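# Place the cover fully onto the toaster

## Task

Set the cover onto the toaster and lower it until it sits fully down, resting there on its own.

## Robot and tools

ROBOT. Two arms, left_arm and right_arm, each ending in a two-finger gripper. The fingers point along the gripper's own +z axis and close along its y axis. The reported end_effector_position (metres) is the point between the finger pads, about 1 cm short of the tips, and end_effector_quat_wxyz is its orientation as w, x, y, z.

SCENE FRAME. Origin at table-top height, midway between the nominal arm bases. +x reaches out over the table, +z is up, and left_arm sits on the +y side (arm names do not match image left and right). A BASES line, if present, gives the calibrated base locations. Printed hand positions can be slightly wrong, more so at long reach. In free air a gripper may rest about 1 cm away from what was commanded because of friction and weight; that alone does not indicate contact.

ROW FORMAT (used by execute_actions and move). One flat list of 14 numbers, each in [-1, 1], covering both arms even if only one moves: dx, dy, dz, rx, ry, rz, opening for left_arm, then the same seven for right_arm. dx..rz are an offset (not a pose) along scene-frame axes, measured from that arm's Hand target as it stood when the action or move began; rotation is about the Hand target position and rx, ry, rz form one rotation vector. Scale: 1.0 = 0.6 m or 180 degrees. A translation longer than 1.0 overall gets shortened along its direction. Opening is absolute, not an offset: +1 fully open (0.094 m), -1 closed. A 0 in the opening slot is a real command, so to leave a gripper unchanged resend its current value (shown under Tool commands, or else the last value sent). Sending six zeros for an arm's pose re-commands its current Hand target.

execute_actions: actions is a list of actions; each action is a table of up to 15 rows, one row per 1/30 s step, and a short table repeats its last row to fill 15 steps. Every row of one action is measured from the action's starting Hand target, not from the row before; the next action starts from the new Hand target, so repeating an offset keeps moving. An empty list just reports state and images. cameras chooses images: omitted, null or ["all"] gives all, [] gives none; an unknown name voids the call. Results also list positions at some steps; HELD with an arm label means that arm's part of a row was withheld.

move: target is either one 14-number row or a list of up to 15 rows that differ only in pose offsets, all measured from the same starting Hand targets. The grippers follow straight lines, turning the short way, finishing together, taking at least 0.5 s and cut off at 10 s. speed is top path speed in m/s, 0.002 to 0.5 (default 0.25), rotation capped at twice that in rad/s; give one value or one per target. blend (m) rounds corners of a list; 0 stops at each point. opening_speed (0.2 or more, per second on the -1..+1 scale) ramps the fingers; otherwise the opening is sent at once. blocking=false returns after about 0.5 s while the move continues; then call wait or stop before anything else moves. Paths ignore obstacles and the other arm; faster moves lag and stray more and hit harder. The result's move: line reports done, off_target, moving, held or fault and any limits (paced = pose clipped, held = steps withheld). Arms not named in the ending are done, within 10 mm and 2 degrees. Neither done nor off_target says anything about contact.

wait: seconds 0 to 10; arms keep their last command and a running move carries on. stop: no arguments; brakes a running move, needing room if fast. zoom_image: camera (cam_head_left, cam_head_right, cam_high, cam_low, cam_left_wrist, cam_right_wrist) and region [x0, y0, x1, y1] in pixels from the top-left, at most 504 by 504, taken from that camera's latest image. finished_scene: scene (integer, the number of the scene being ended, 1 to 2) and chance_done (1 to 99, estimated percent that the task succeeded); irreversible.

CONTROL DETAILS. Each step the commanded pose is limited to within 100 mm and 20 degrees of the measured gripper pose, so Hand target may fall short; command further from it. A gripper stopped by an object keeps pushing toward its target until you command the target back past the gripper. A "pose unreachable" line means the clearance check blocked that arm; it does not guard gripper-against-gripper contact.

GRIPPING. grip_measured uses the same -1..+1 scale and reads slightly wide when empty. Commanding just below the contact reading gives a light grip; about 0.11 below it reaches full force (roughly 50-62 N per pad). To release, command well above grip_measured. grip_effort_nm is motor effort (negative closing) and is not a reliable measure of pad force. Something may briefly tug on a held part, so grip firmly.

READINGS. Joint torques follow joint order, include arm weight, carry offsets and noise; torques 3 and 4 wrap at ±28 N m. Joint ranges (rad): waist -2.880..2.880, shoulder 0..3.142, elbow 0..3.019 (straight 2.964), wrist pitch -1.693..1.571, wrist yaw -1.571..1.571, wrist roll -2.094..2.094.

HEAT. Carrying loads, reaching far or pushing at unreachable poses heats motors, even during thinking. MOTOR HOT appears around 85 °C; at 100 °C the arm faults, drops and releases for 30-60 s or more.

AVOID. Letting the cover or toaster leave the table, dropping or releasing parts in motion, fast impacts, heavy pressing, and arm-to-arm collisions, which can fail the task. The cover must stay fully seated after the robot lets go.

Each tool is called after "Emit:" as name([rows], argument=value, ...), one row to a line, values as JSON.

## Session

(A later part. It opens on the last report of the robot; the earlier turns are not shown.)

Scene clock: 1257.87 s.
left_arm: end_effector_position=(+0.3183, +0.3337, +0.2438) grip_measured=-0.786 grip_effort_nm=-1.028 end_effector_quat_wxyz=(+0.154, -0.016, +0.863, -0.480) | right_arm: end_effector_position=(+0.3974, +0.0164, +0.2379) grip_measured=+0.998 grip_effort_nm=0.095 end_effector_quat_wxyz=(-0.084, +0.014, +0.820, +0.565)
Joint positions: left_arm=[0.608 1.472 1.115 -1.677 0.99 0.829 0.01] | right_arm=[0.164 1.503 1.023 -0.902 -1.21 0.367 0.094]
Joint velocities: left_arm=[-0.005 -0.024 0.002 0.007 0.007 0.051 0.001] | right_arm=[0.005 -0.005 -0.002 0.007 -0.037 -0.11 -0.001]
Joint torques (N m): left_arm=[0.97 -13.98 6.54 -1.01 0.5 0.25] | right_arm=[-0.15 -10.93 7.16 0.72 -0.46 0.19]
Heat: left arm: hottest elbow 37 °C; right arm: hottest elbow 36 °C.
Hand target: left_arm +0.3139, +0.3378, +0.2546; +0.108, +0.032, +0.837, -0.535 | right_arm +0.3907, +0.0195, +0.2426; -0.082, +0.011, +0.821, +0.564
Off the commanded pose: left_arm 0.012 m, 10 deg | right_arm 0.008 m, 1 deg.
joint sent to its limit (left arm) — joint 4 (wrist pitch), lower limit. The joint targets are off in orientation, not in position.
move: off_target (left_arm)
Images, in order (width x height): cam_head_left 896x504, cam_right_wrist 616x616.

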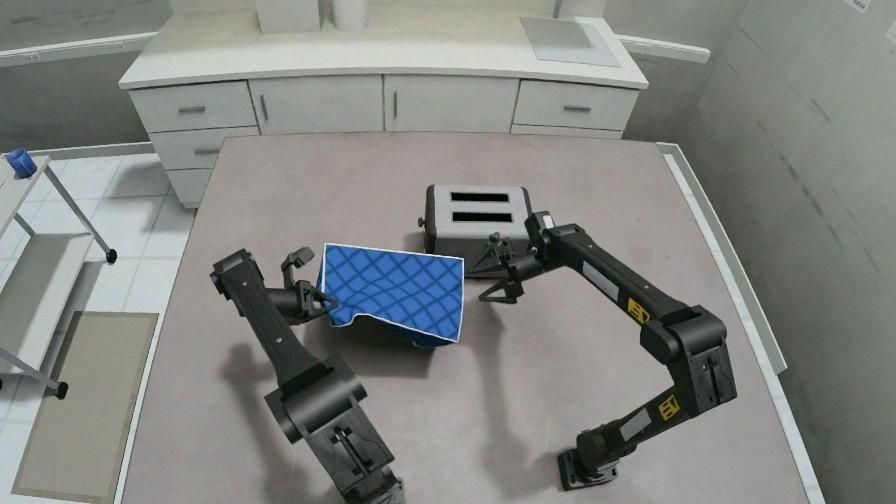

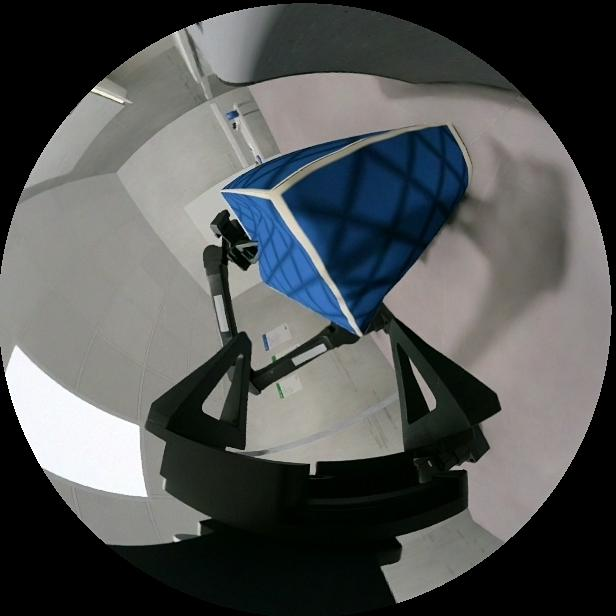

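Emit:
move(target=[0,0,0,0,0,0,-0.98,0.06,0.085,-0.02,0,0,0,1], speed=0.12, cameras=["cam_head_left","cam_right_wrist"])

Scene clock: 1261.80 s.
left_arm: end_effector_position=(+0.3183, +0.3337, +0.2438) grip_measured=-0.786 grip_effort_nm=-1.023 end_effector_quat_wxyz=(+0.154, -0.016, +0.863, -0.480) | right_arm: end_effector_position=(+0.4112, +0.0602, +0.2207) grip_measured=+0.998 grip_effort_nm=0.095 end_effector_quat_wxyz=(-0.092, +0.020, +0.821, +0.563)
Joint positions: left_arm=[0.608 1.472 1.115 -1.677 0.99 0.83 0.01] | right_arm=[0.255 1.557 1.023 -0.642 -1.183 0.609 0.094]
Joint velocities: left_arm=[0.005 -0.005 -0.007 0.012 -0.051 -0.081 0] | right_arm=[-0.024 -0.015 0.002 -0.007 -0.022 -0.007 0]
Joint torques (N m): left_arm=[0.73 -14.39 6.6 -1.02 0.5 0.26] | right_arm=[-0.03 -8.76 12.68 1.06 -0.43 0.19]
Heat: left arm: hottest elbow 37 °C; right arm: hottest elbow 36 °C.
Hand target: left_arm +0.3139, +0.3378, +0.2546; +0.108, +0.032, +0.837, -0.535 | right_arm +0.4265, +0.0707, +0.2308; -0.082, +0.011, +0.821, +0.565
Off the commanded pose: left_arm 0.012 m, 10 deg | right_arm 0.021 m, 2 deg.
joint sent to its limit (left arm) — joint 4 (wrist pitch), lower limit. The joint targets are off in orientation, not in position.
move: off_target (left_arm, right_arm)
Images, in order (width x height): cam_head_left 896x504, cam_right_wrist 616x616.

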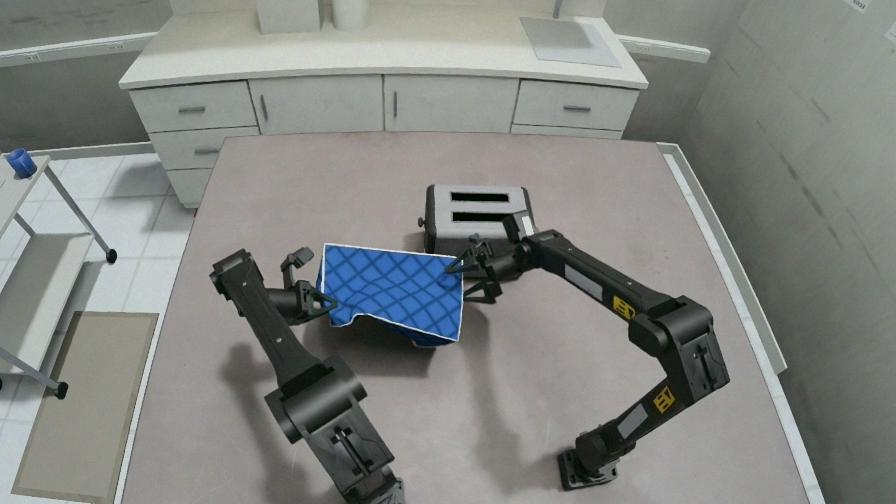

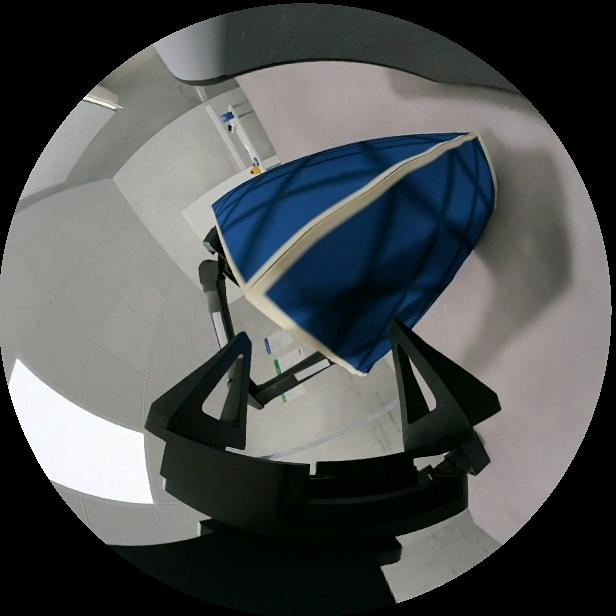

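Emit:
move(target=[0,0,0,0,0,0,-0.98,0,0.04,-0.005,0,0,0,1], speed=0.12, cameras=["cam_right_wrist"])

Emit:
move(target=[0,0,0,0,0,0,-0.98,0,0,0,0,0,0,-0.98], opening_speed=1.5, cameras=["cam_right_wrist","cam_head_left","cam_low"])

Scene clock: 1266.73 s.
left_arm: end_effector_position=(+0.3182, +0.3342, +0.2438) grip_measured=-0.786 grip_effort_nm=-1.028 end_effector_quat_wxyz=(+0.155, -0.016, +0.863, -0.480) | right_arm: end_effector_position=(+0.4133, +0.0838, +0.2227) grip_measured=+0.998 grip_effort_nm=0.095 end_effector_quat_wxyz=(-0.087, +0.018, +0.821, +0.564)
Joint positions: left_arm=[0.609 1.472 1.115 -1.677 0.99 0.83 0.01] | right_arm=[0.305 1.561 1.023 -0.523 -1.159 0.722 0.094]
Joint velocities: left_arm=[0.005 0.005 0.012 0.002 -0.051 -0.022 -0.001] | right_arm=[-0.005 -0.015 -0.017 -0.012 0.007 -0.037 0]
Joint torques (N m): left_arm=[0.56 -14.04 6.56 -1.1 0.52 0.25] | right_arm=[-0.03 -8.47 12.22 1.24 -0.44 0.2]
Heat: left arm: hottest elbow 37 °C; right arm: hottest elbow 37 °C.
Hand target: left_arm +0.3139, +0.3379, +0.2546; +0.108, +0.032, +0.837, -0.535 | right_arm +0.4263, +0.0948, +0.2283; -0.083, +0.011, +0.820, +0.566
Off the commanded pose: left_arm 0.012 m, 10 deg | right_arm 0.018 m, 1 deg.
joint sent to its limit (left arm) — joint 4 (wrist pitch), lower limit. The joint targets are off in orientation, not in position.
move: off_target (left_arm, right_arm)
Images, in order (width x height): cam_right_wrist 616x616.

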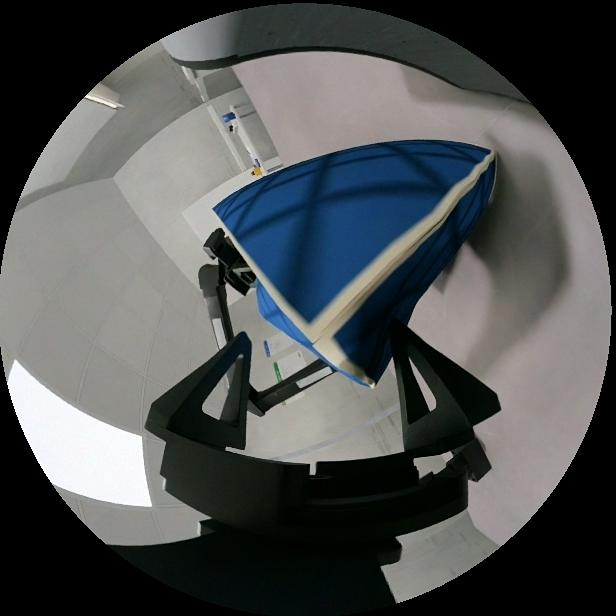

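Scene clock: 1268.33 s.
left_arm: end_effector_position=(+0.3180, +0.3351, +0.2438) grip_measured=-0.786 grip_effort_nm=-1.038 end_effector_quat_wxyz=(+0.155, -0.017, +0.863, -0.480) | right_arm: end_effector_position=(+0.4136, +0.0838, +0.2228) grip_measured=-0.913 grip_effort_nm=-0.965 end_effector_quat_wxyz=(-0.086, +0.018, +0.821, +0.564)
Joint positions: left_arm=[0.612 1.472 1.115 -1.677 0.99 0.83 0.01] | right_arm=[0.305 1.561 1.023 -0.521 -1.158 0.723 0.004]
Joint velocities: left_arm=[0.015 -0.005 -0.002 0.002 0.066 0.066 0] | right_arm=[-0.024 -0.015 -0.002 -0.022 0.007 -0.051 -0.001]
Joint torques (N m): left_arm=[0.44 -13.68 6.56 -1.07 0.51 0.25] | right_arm=[0.09 -8.53 12.19 1.21 -0.47 0.2]
Heat: left arm: hottest elbow 37 °C; right arm: hottest elbow 37 °C.
Hand target: left_arm +0.3139, +0.3379, +0.2546; +0.108, +0.032, +0.837, -0.535 | right_arm +0.4263, +0.0948, +0.2283; -0.082, +0.011, +0.820, +0.566
Off the commanded pose: left_arm 0.012 m, 10 deg | right_arm 0.018 m, 1 deg.
joint sent to its limit (left arm) — joint 4 (wrist pitch), lower limit. The joint targets are off in orientation, not in position.
move: off_target (left_arm, right_arm)
Images, in order (width x height): cam_head_left 896x504, cam_low 896x504, cam_right_wrist 616x616.

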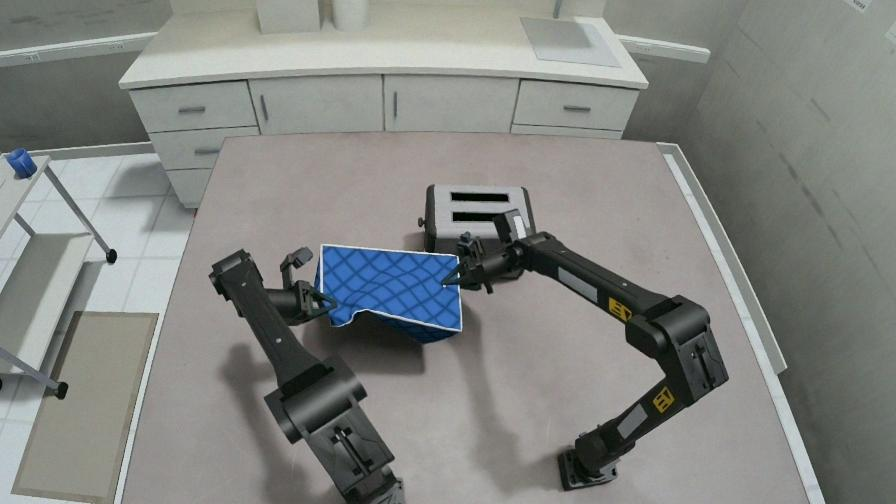

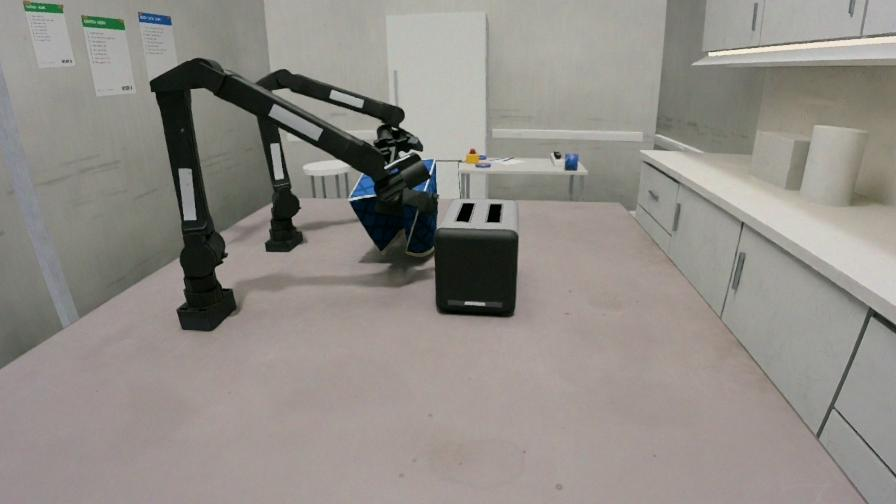

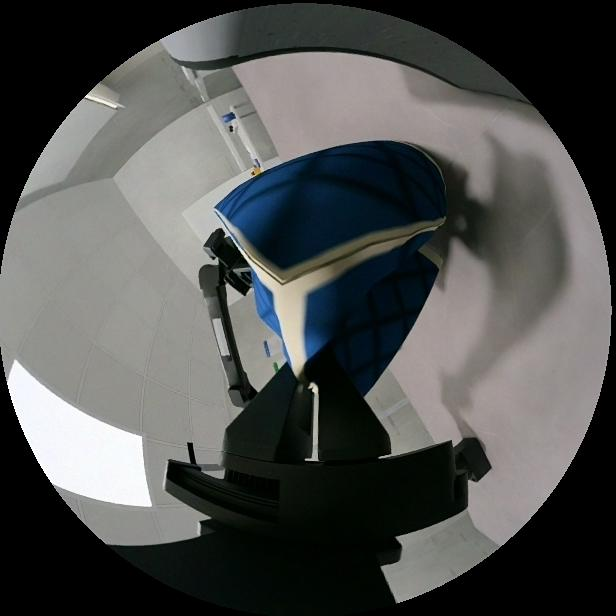

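Emit:
move(target=[0.0,0.0,0.33,0,0,0,-0.98,-0.06,0,0.38,0,0,0,-0.98], speed=0.12, cameras=["cam_head_left","cam_low","cam_high"])

Scene clock: 1273.83 s.
left_arm: end_effector_position=(+0.3152, +0.3297, +0.4287) grip_measured=-0.786 grip_effort_nm=-1.028 end_effector_quat_wxyz=(+0.273, -0.099, +0.844, -0.450) | right_arm: end_effector_position=(+0.3955, +0.0856, +0.4210) grip_measured=-0.917 grip_effort_nm=-1.038 end_effector_quat_wxyz=(-0.102, +0.037, +0.824, +0.557)
Joint positions: left_arm=[0.634 1.184 1.339 -1.681 1.108 0.378 0.01] | right_arm=[0.323 1.378 1.373 -1.042 -1.143 0.791 0.004]
Joint velocities: left_arm=[-0.015 -0.005 -0.022 0.002 -0.022 0.037 0] | right_arm=[0.015 0.005 0.002 -0.002 -0.022 0.007 0.001]
Joint torques (N m): left_arm=[1.14 -9.11 10.48 -0.23 0.89 0.03] | right_arm=[0.67 -10.17 15.5 0.57 -0.56 0.11]
Heat: left arm: hottest elbow 37 °C; right arm: hottest elbow 38 °C.
Hand target: left_arm +0.3135, +0.3352, +0.4520; +0.148, +0.003, +0.842, -0.518 | right_arm +0.3929, +0.0954, +0.4570; -0.083, +0.012, +0.820, +0.566
Off the commanded pose: left_arm 0.025 m, 26 deg; orientation clipped | right_arm 0.037 m, 4 deg.
joint sent to its limit (left arm) — joint 4 (wrist pitch), lower limit. The joint targets are off in position and orientation.
move: off_target (left_arm, right_arm); limits=paced
Images, in order (width x height): cam_head_left 896x504, cam_high 896x504, cam_low 896x504.

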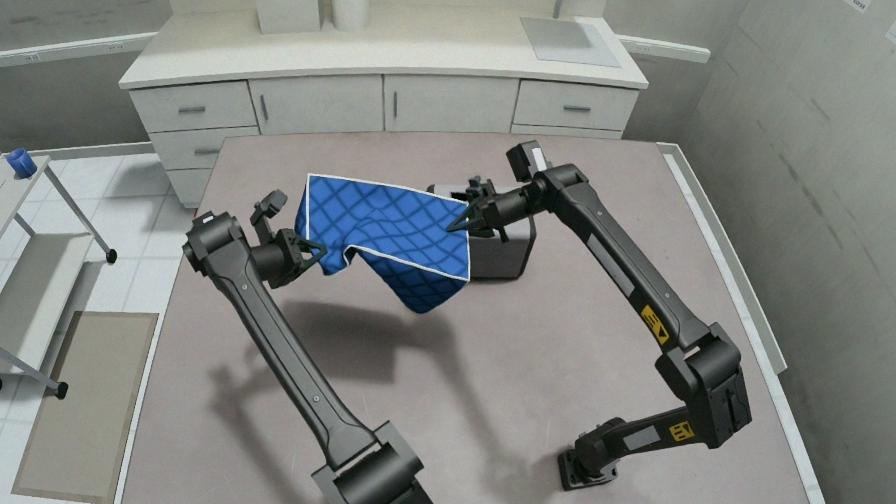

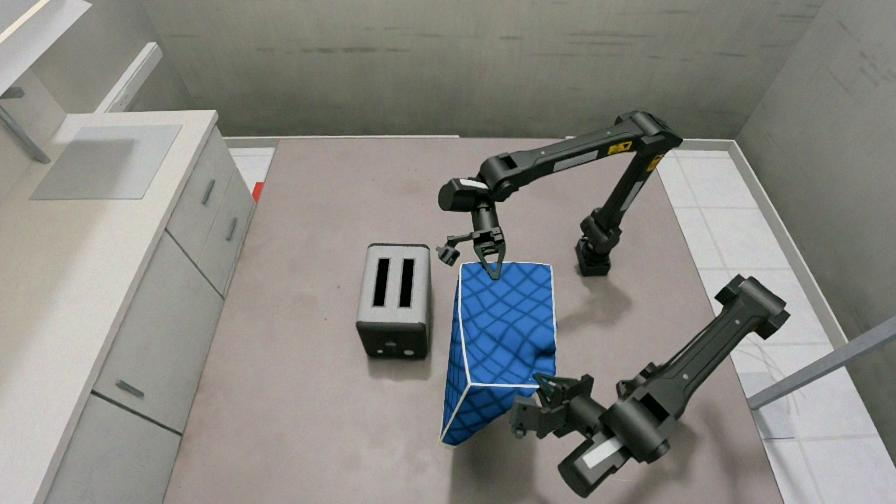

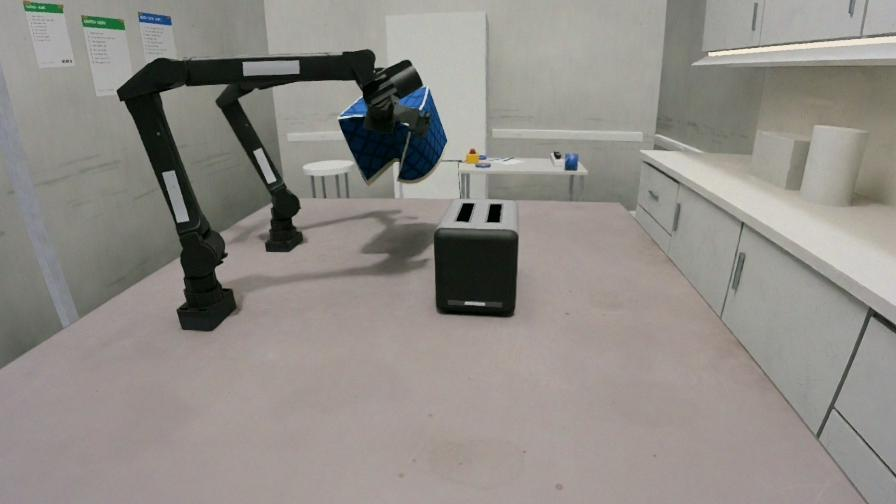

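Emit:
move([
  [0,0.04,0.05,0,0,0,-0.98,0,0,0.06,0,0.11,0,-0.98],
  [0.21,-0.29,0.05,0,0,0,-0.98,0.38,-0.395,0.07,0,0.11,0,-0.98],
], speed=0.12, cameras=["cam_head_left","cam_head_right","cam_low","cam_high"])

Scene clock: 1286.23 s.
left_arm: end_effector_position=(+0.4384, +0.1556, +0.4592) grip_measured=-0.786 grip_effort_nm=-1.028 end_effector_quat_wxyz=(+0.122, -0.006, +0.842, -0.525) | right_arm: end_effector_position=(+0.5863, -0.0917, +0.4990) grip_measured=-0.917 grip_effort_nm=-1.033 end_effector_quat_wxyz=(-0.098, +0.195, +0.759, +0.613)
Joint positions: left_arm=[0.105 1.464 1.662 -1.503 1.121 -0.072 0.01] | right_arm=[-0.093 1.82 2.078 -1.676 -1.337 0.568 0.004]
Joint velocities: left_arm=[0.005 -0.005 0.002 0.002 -0.051 -0.066 0.001] | right_arm=[0.015 0.005 -0.012 0.017 -0.022 -0.051 0.001]
Joint torques (N m): left_arm=[0.97 -14.56 10.24 -0.06 0.2 0.22] | right_arm=[-7.3 -10.81 15.17 0.27 -0.34 0.12]
Heat: left arm: hottest elbow 39 °C; right arm: hottest elbow 39 °C.
Hand target: left_arm +0.4377, +0.1611, +0.4794; +0.144, +0.002, +0.843, -0.518 | right_arm +0.6214, -0.1400, +0.4956; -0.222, +0.110, +0.797, +0.550
Off the commanded pose: left_arm 0.024 m, 3 deg | right_arm 0.061 m, 19 deg.
joint sent to its limit (right arm) — joint 4 (wrist pitch), lower limit. The joint targets are off in position and orientation.
move: off_target (left_arm, right_arm); limits=paced
Images, in order (width x height): cam_head_left 896x504, cam_head_right 896x504, cam_high 896x504, cam_low 896x504.

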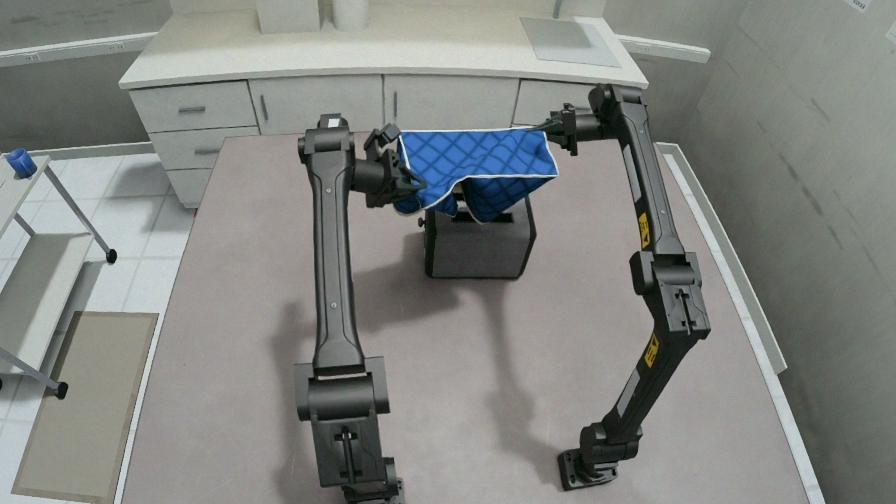

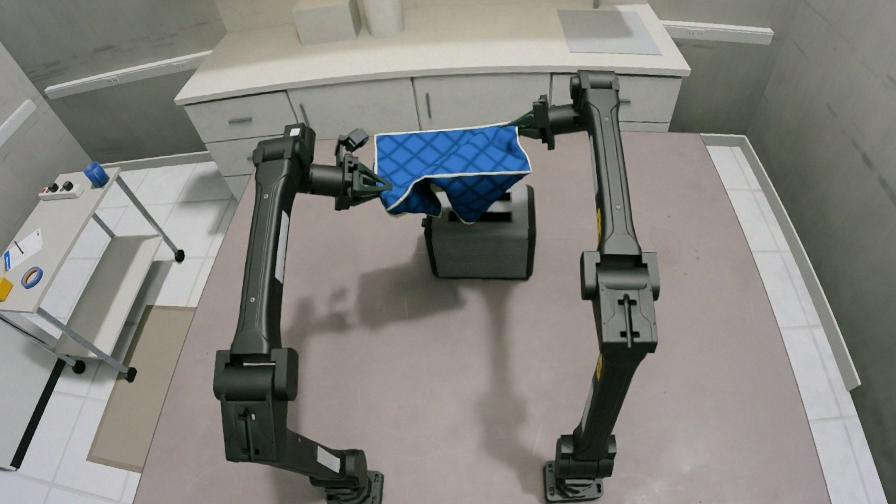

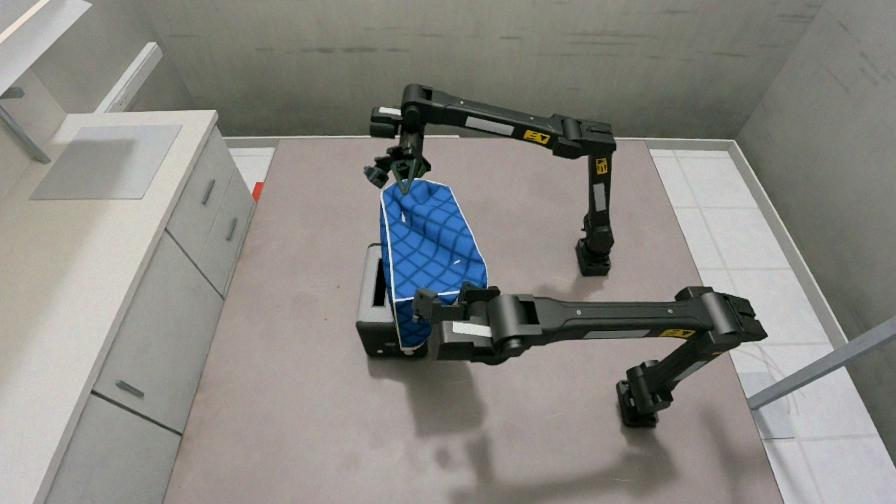

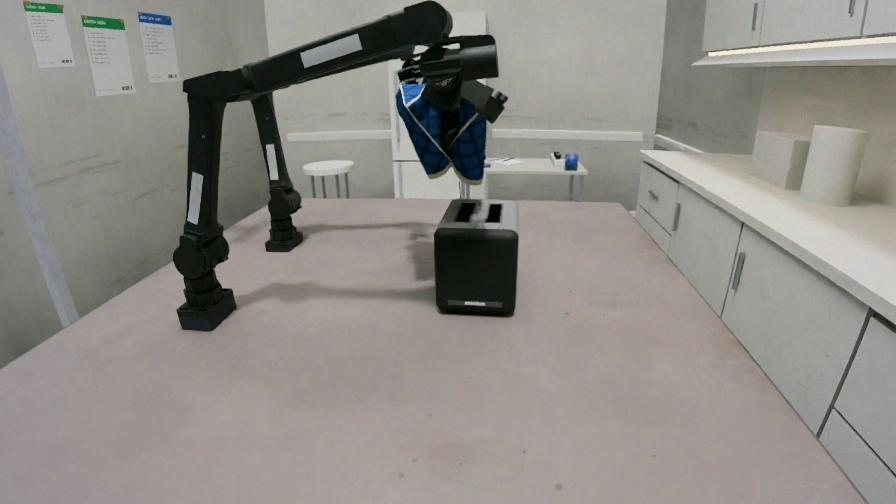

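Emit:
move([
  [-0.17,-0.02,0.04,0,0,0,-0.98,-0.34,0.0,0.01,0,-0.11,0,-0.98],
], speed=0.15, cameras=[])

Emit:
move(target=[-0.04,0,-0.3,0,0,0,-0.98,-0.04,-0.03,-0.33,0,0,0,-0.98], speed=0.12, cameras=["cam_head_left","cam_low","cam_high"])

Scene clock: 1295.77 s.
left_arm: end_effector_position=(+0.3436, +0.1454, +0.4939) grip_measured=-0.786 grip_effort_nm=-1.028 end_effector_quat_wxyz=(+0.134, +0.000, +0.843, -0.521) | right_arm: end_effector_position=(+0.4183, -0.1261, +0.5050) grip_measured=-0.917 grip_effort_nm=-1.038 end_effector_quat_wxyz=(+0.044, +0.099, +0.809, +0.578)
Joint positions: left_arm=[0.105 1.23 1.531 -1.577 1.116 -0.074 0.01] | right_arm=[-0.191 1.336 1.566 -1.676 -1.233 0.179 0.004]
Joint velocities: left_arm=[-0.015 -0.005 -0.012 0.002 -0.051 -0.051 -0.001] | right_arm=[-0.005 -0.005 0.017 0.002 -0.007 0.037 0.001]
Joint torques (N m): left_arm=[0.15 -10.75 7.54 -0.08 0.37 0.23] | right_arm=[-3.72 -8.53 8.43 0.24 -0.45 -0.1]
Heat: left arm: hottest elbow 38 °C; right arm: hottest elbow 40 °C.
Hand target: left_arm +0.3356, +0.1488, +0.5017; +0.144, +0.002, +0.844, -0.517 | right_arm +0.4178, -0.1403, +0.5043; -0.081, +0.014, +0.824, +0.560
Off the commanded pose: left_arm 0.013 m, 1 deg | right_arm 0.014 m, 18 deg.
joint sent to its limit (right arm) — joint 4 (wrist pitch), lower limit. The joint targets are off in orientation, not in position.
move: off_target (left_arm, right_arm)
No camera images: "cameras" was empty.

Scene clock: 1298.30 s.
left_arm: end_effector_position=(+0.3101, +0.1413, +0.3128) grip_measured=-0.786 grip_effort_nm=-1.023 end_effector_quat_wxyz=(+0.119, +0.002, +0.844, -0.524) | right_arm: end_effector_position=(+0.3856, -0.1384, +0.3147) grip_measured=-0.917 grip_effort_nm=-1.043 end_effector_quat_wxyz=(-0.018, +0.038, +0.841, +0.540)
Joint positions: left_arm=[0.105 1.131 0.978 -1.186 1.121 -0.031 0.01] | right_arm=[-0.217 1.427 1.182 -1.676 -1.112 -0.309 0.004]
Joint velocities: left_arm=[-0.015 -0.015 -0.007 -0.022 -0.022 0.022 0] | right_arm=[-0.015 0.005 0.017 0.022 -0.051 -0.022 0]
Joint torques (N m): left_arm=[2.08 -9.64 7.76 0.66 0.39 0.18] | right_arm=[-4.42 -6.71 8.16 -0.35 -0.18 -0.12]
Heat: left arm: hottest elbow 38 °C; right arm: hottest elbow 40 °C.
Hand target: left_arm +0.3124, +0.1516, +0.3215; +0.144, +0.002, +0.843, -0.518 | right_arm +0.3917, -0.1576, +0.3052; -0.082, +0.013, +0.825, +0.560
Off the commanded pose: left_arm 0.012 m, 3 deg | right_arm 0.023 m, 8 deg.
joint sent to its limit (right arm) — joint 4 (wrist pitch), lower limit. The joint targets are off in position and orientation.
move: off_target (left_arm, right_arm)
Images, in order (width x height): cam_head_left 896x504, cam_high 896x504, cam_low 896x504.

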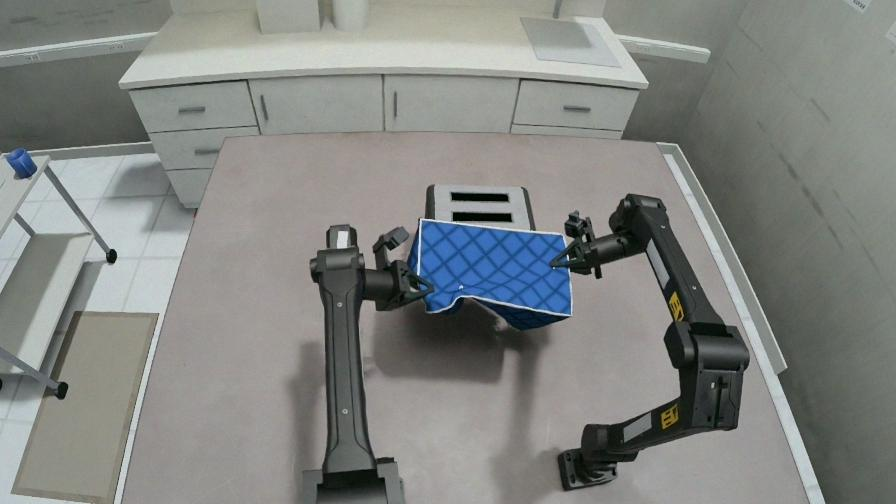

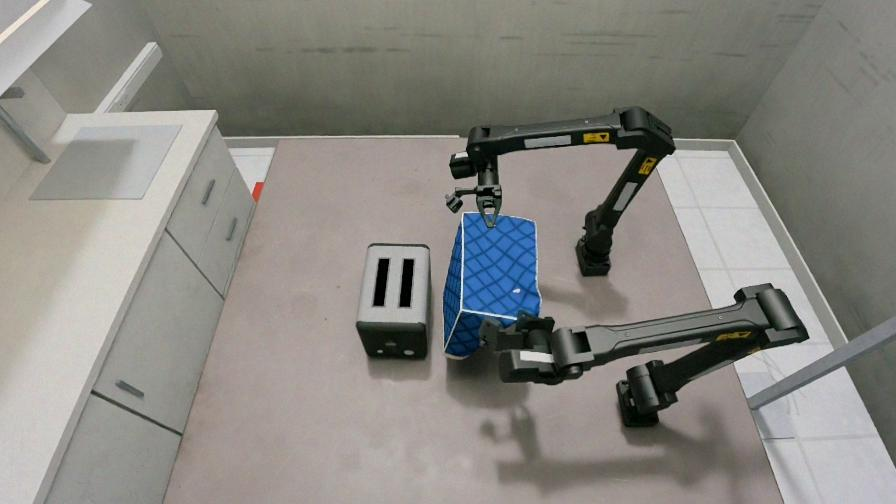

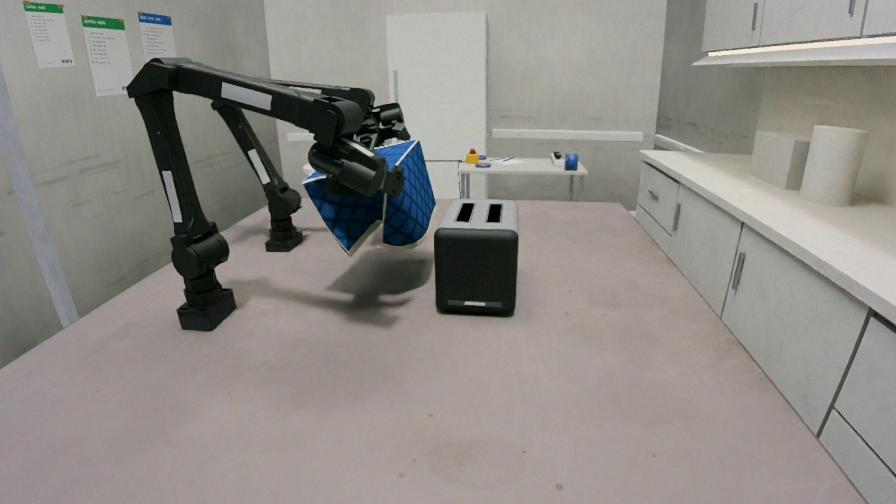

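Emit:
move(target=[-0.04,0,-0.18,0,0,0,-0.98,-0.04,0,-0.18,0,0,0,-0.98], speed=0.12, cameras=["cam_head_left","cam_low"])

Scene clock: 1303.57 s.
left_arm: end_effector_position=(+0.2790, +0.1384, +0.2137) grip_measured=-0.786 grip_effort_nm=-1.023 end_effector_quat_wxyz=(+0.125, +0.012, +0.843, -0.523) | right_arm: end_effector_position=(+0.3626, -0.1397, +0.2053) grip_measured=-0.917 grip_effort_nm=-1.033 end_effector_quat_wxyz=(-0.083, +0.001, +0.826, +0.558)
Joint positions: left_arm=[0.108 1.127 0.703 -0.921 1.124 -0.001 0.01] | right_arm=[-0.225 1.634 1.042 -1.678 -1.075 -0.614 0.004]
Joint velocities: left_arm=[0.005 -0.005 0.012 -0.007 -0.022 0.007 0] | right_arm=[-0.005 -0.015 0.012 -0.007 0.007 0.022 0.001]
Joint torques (N m): left_arm=[3.02 -6.18 7.24 0.77 0.41 0.27] | right_arm=[-4.42 -7.59 6.48 -0.73 0.02 -0.17]
Heat: left arm: hottest elbow 38 °C; right arm: hottest elbow 39 °C.
Hand target: left_arm +0.2887, +0.1532, +0.2134; +0.144, +0.002, +0.843, -0.518 | right_arm +0.3661, -0.1569, +0.1966; -0.082, +0.013, +0.825, +0.560
Off the commanded pose: left_arm 0.016 m, 3 deg | right_arm 0.020 m, 2 deg.
joint sent to its limit (right arm) — joint 4 (wrist pitch), lower limit. The joint targets still meet the commanded pose.
move: off_target (left_arm, right_arm)
Images, in order (width x height): cam_head_left 896x504, cam_low 896x504.

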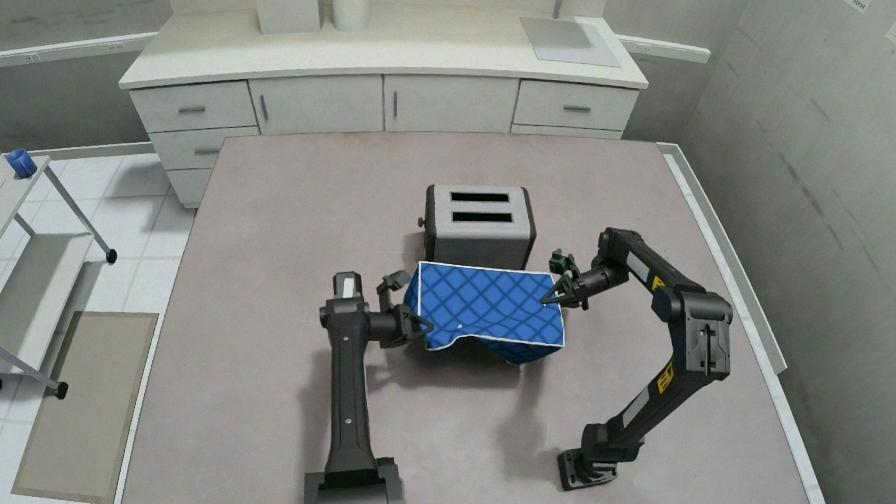

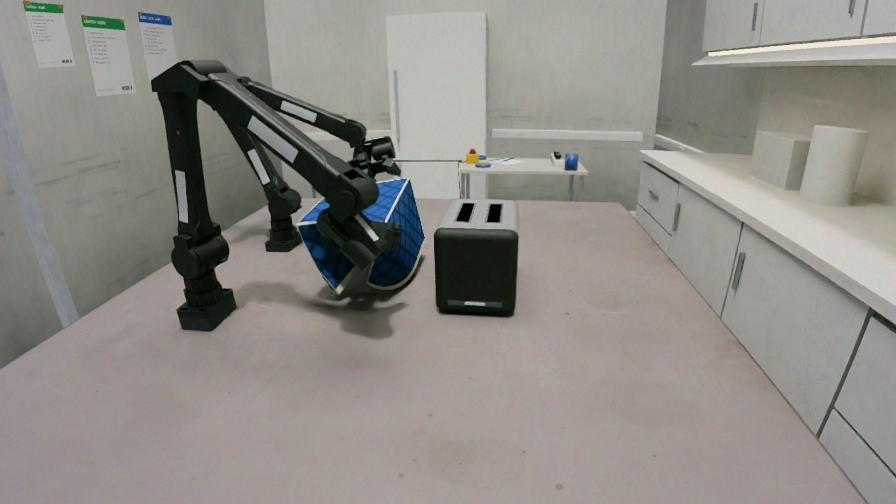

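Lower 2–3 cm more, then open slowly.

Emit:
move(target=[-0.02,0,-0.05,0,0,0,-0.98,-0.02,0,-0.05,0,0,0,-0.98], speed=0.1, cameras=[])

Emit:
move(target=[0,0,0,0,0,0,0.6,0,0,0,0,0,0,0.6], opening_speed=0.8, cameras=["cam_head_left","cam_low"])

Emit:
move(target=[-0.03,0.17,0.08,0,0,0,1,0.02,-0.17,0.07,0,0,0,1], speed=0.12, cameras=["cam_head_left","cam_low","cam_left_wrist","cam_right_wrist"])

Scene clock: 1308.63 s.
left_arm: end_effector_position=(+0.2672, +0.1393, +0.1851) grip_measured=-0.786 grip_effort_nm=-1.033 end_effector_quat_wxyz=(+0.127, +0.013, +0.842, -0.524) | right_arm: end_effector_position=(+0.3502, -0.1397, +0.1783) grip_measured=-0.917 grip_effort_nm=-1.033 end_effector_quat_wxyz=(-0.090, +0.002, +0.823, +0.560)
Joint positions: left_arm=[0.116 1.138 0.627 -0.845 1.127 0.015 0.01] | right_arm=[-0.231 1.664 0.984 -1.625 -1.071 -0.638 0.004]
Joint velocities: left_arm=[-0.015 -0.005 0.002 -0.002 -0.007 -0.095 0] | right_arm=[-0.005 -0.015 -0.012 -0.002 0.007 0.095 0.001]
Joint torques (N m): left_arm=[3.25 -5.54 6.83 0.81 0.41 0.26] | right_arm=[-4.6 -7.24 5.71 -0.31 0.11 -0.18]
Heat: left arm: hottest elbow 38 °C; right arm: hottest elbow 38 °C.
Hand target: left_arm +0.2768, +0.1537, +0.1834; +0.144, +0.002, +0.843, -0.518 | right_arm +0.3537, -0.1568, +0.1666; -0.082, +0.013, +0.825, +0.560
Off the commanded pose: left_arm 0.017 m, 2 deg | right_arm 0.021 m, 2 deg.
move: off_target (left_arm, right_arm)
No camera images: "cameras" was empty.

Scene clock: 1311.00 s.
left_arm: end_effector_position=(+0.2706, +0.1481, +0.1846) grip_measured=+0.597 grip_effort_nm=0.100 end_effector_quat_wxyz=(+0.135, +0.003, +0.843, -0.520) | right_arm: end_effector_position=(+0.3526, -0.1529, +0.1760) grip_measured=+0.597 grip_effort_nm=0.090 end_effector_quat_wxyz=(-0.079, +0.011, +0.826, +0.558)
Joint positions: left_arm=[0.144 1.138 0.627 -0.845 1.124 0.019 0.075] | right_arm=[-0.267 1.666 0.984 -1.618 -1.06 -0.644 0.075]
Joint velocities: left_arm=[-0.005 0.005 0.002 0.002 0.051 0.007 0] | right_arm=[-0.005 -0.005 -0.012 -0.002 -0.007 0.022 0.001]
Joint torques (N m): left_arm=[1.26 -5.01 6.98 0.77 0.54 0.25] | right_arm=[-1.73 -7.41 5.85 -0.54 -0.27 -0.14]
Heat: left arm: hottest elbow 38 °C; right arm: hottest elbow 38 °C.
Hand target: left_arm +0.2768, +0.1538, +0.1834; +0.144, +0.002, +0.843, -0.518 | right_arm +0.3537, -0.1569, +0.1666; -0.082, +0.013, +0.825, +0.560
Off the commanded pose: left_arm 0.008 m, 1 deg | right_arm 0.010 m, 0 deg.
move: done
Images, in order (width x height): cam_head_left 896x504, cam_low 896x504.

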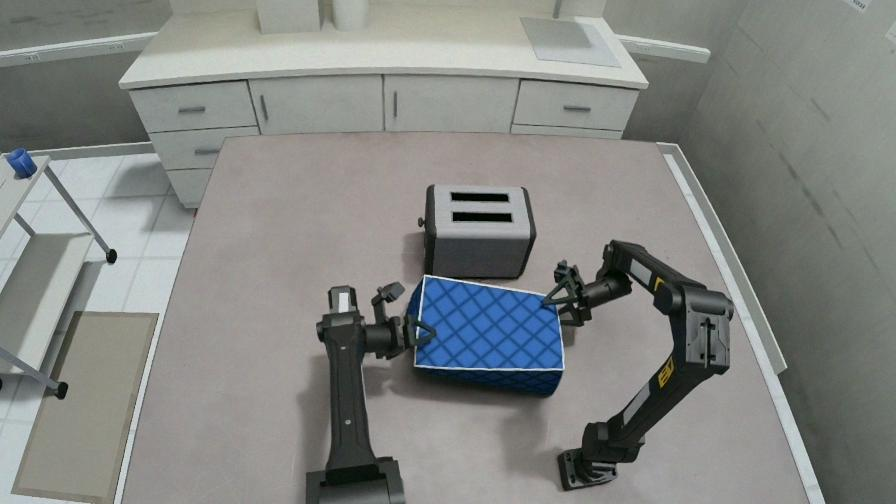

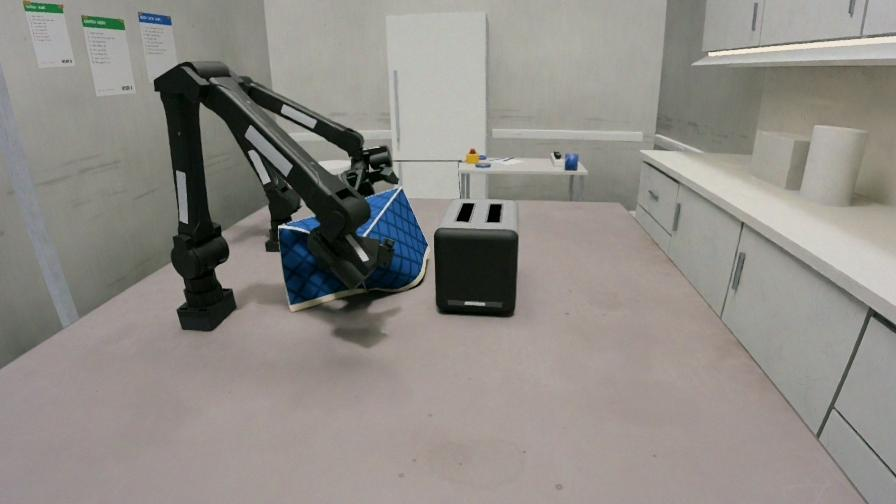

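Scene clock: 1313.13 s.
left_arm: end_effector_position=(+0.2506, +0.2439, +0.2249) grip_measured=+0.998 grip_effort_nm=0.100 end_effector_quat_wxyz=(+0.139, -0.002, +0.842, -0.521) | right_arm: end_effector_position=(+0.3561, -0.2496, +0.1918) grip_measured=+0.998 grip_effort_nm=0.085 end_effector_quat_wxyz=(-0.023, +0.061, +0.858, +0.510)
Joint positions: left_arm=[0.496 1.261 0.822 -1.603 1.081 0.782 0.094] | right_arm=[-0.507 1.621 1.049 -1.667 -0.915 -0.667 0.094]
Joint velocities: left_arm=[-0.005 -0.005 -0.007 -0.012 0.022 -0.022 0] | right_arm=[-0.005 -0.024 0.002 -0.002 -0.037 0.037 0]
Joint torques (N m): left_arm=[1.55 -6.59 8.88 -1.01 0.42 0.28] | right_arm=[-1.73 -10.4 10.24 -1.1 -0.26 0.2]
Heat: left arm: hottest elbow 38 °C; right arm: hottest elbow 37 °C.
Hand target: left_arm +0.2609, +0.2545, +0.2331; +0.149, -0.001, +0.844, -0.516 | right_arm +0.3663, -0.2598, +0.2077; -0.083, +0.014, +0.826, +0.557
Off the commanded pose: left_arm 0.016 m, 1 deg | right_arm 0.021 m, 11 deg.
joint sent to its limit (right arm) — joint 4 (wrist pitch), lower limit. The joint targets are off in orientation, not in position.
move: off_target (left_arm, right_arm)
Images, in order (width x height): cam_head_left 896x504, cam_low 896x504, cam_left_wrist 616x616, cam_right_wrist 616x616.

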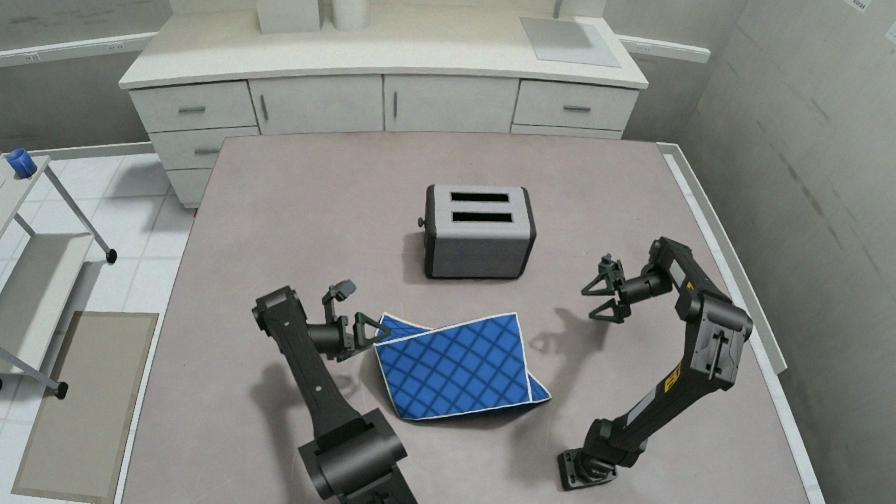

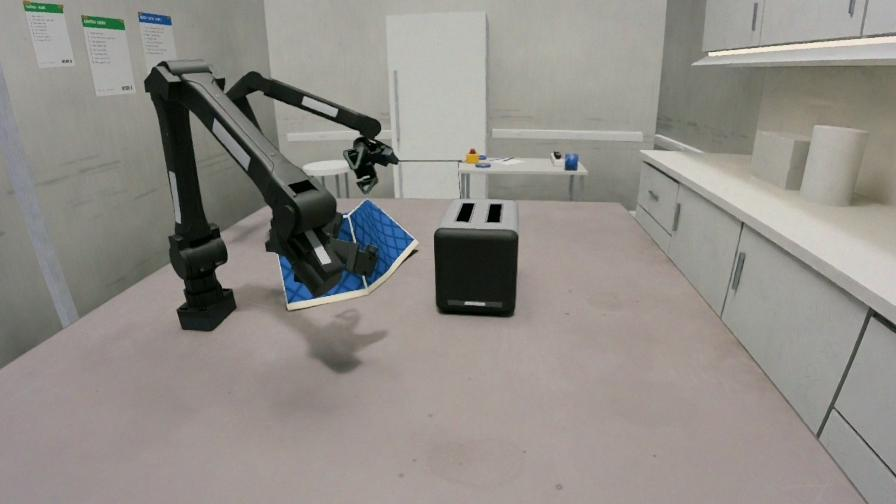

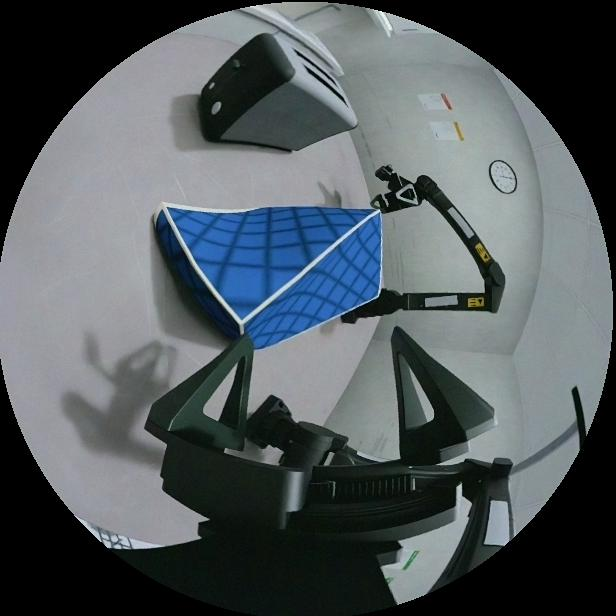

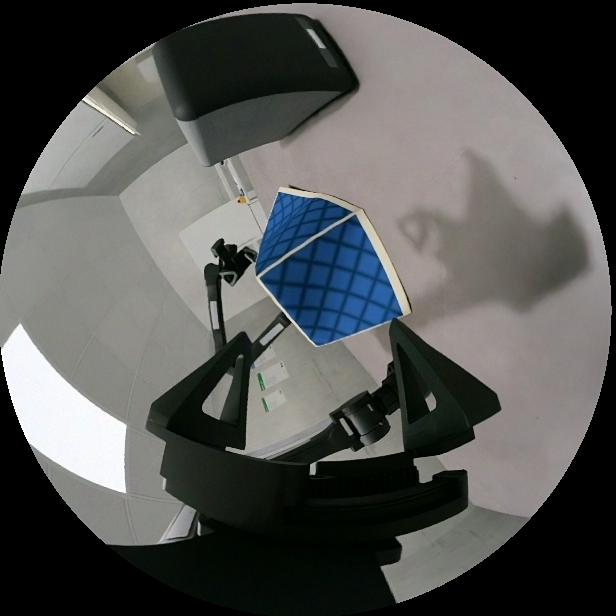

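Emit:
zoom_image(camera="cam_head_left", region=[340, 280, 580, 440])

Emit:
wait(seconds=0.1, cameras=["cam_high"])

Emit:
zoom_image(camera="cam_high", region=[400, 180, 640, 400])

Scaled by 2.100.

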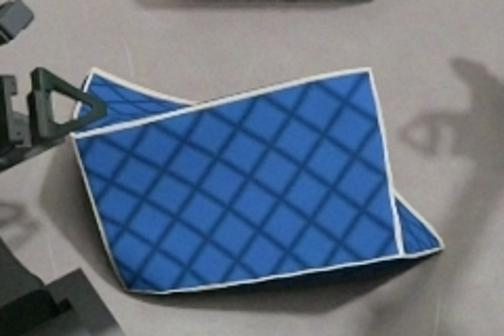

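Scene clock: 1319.73 s.
left_arm: end_effector_position=(+0.2505, +0.2438, +0.2249) grip_measured=+0.998 grip_effort_nm=0.100 end_effector_quat_wxyz=(+0.139, -0.002, +0.842, -0.521) | right_arm: end_effector_position=(+0.3561, -0.2496, +0.1918) grip_measured=+0.998 grip_effort_nm=0.090 end_effector_quat_wxyz=(-0.023, +0.061, +0.858, +0.510)
Joint positions: left_arm=[0.496 1.261 0.822 -1.604 1.081 0.783 0.094] | right_arm=[-0.507 1.621 1.049 -1.667 -0.915 -0.667 0.094]
Joint velocities: left_arm=[-0.015 -0.005 -0.017 -0.022 -0.007 0.007 -0.001] | right_arm=[0.005 -0.015 -0.007 -0.002 -0.037 -0.022 0]
Joint torques (N m): left_arm=[1.2 -6.42 8.81 -1.14 0.43 0.25] | right_arm=[-1.67 -10.46 10.24 -1.1 -0.27 0.2]
Heat: left arm: hottest elbow 39 °C; right arm: hottest elbow 38 °C.
Hand target: left_arm +0.2608, +0.2545, +0.2331; +0.149, -0.001, +0.844, -0.516 | right_arm +0.3664, -0.2598, +0.2077; -0.083, +0.015, +0.826, +0.557
Tool commands: left_gripper/opening=+1.0 right_gripper/opening=+1.0
Off the commanded pose: left_arm 0.016 m, 1 deg | right_arm 0.021 m, 11 deg.
wait: 0.10 s; at rest from the start
Images, in order (width x height): cam_high 896x504.

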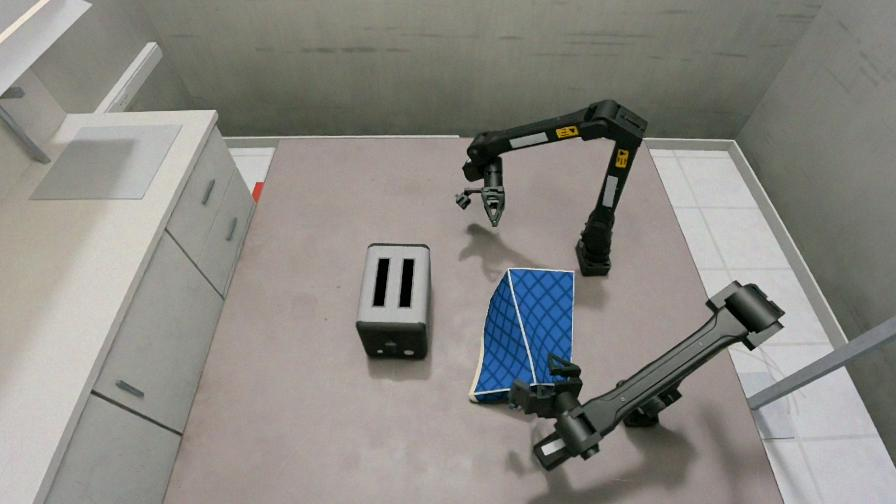

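Scaled by 2.100.

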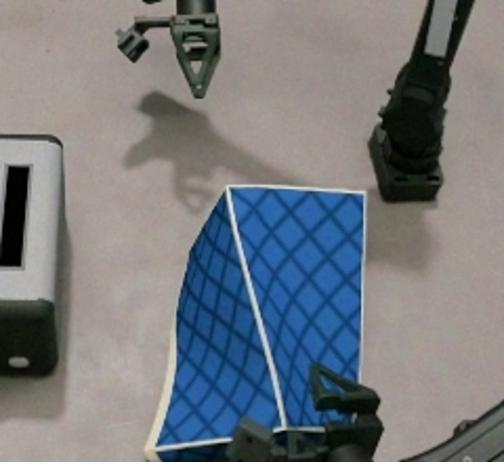

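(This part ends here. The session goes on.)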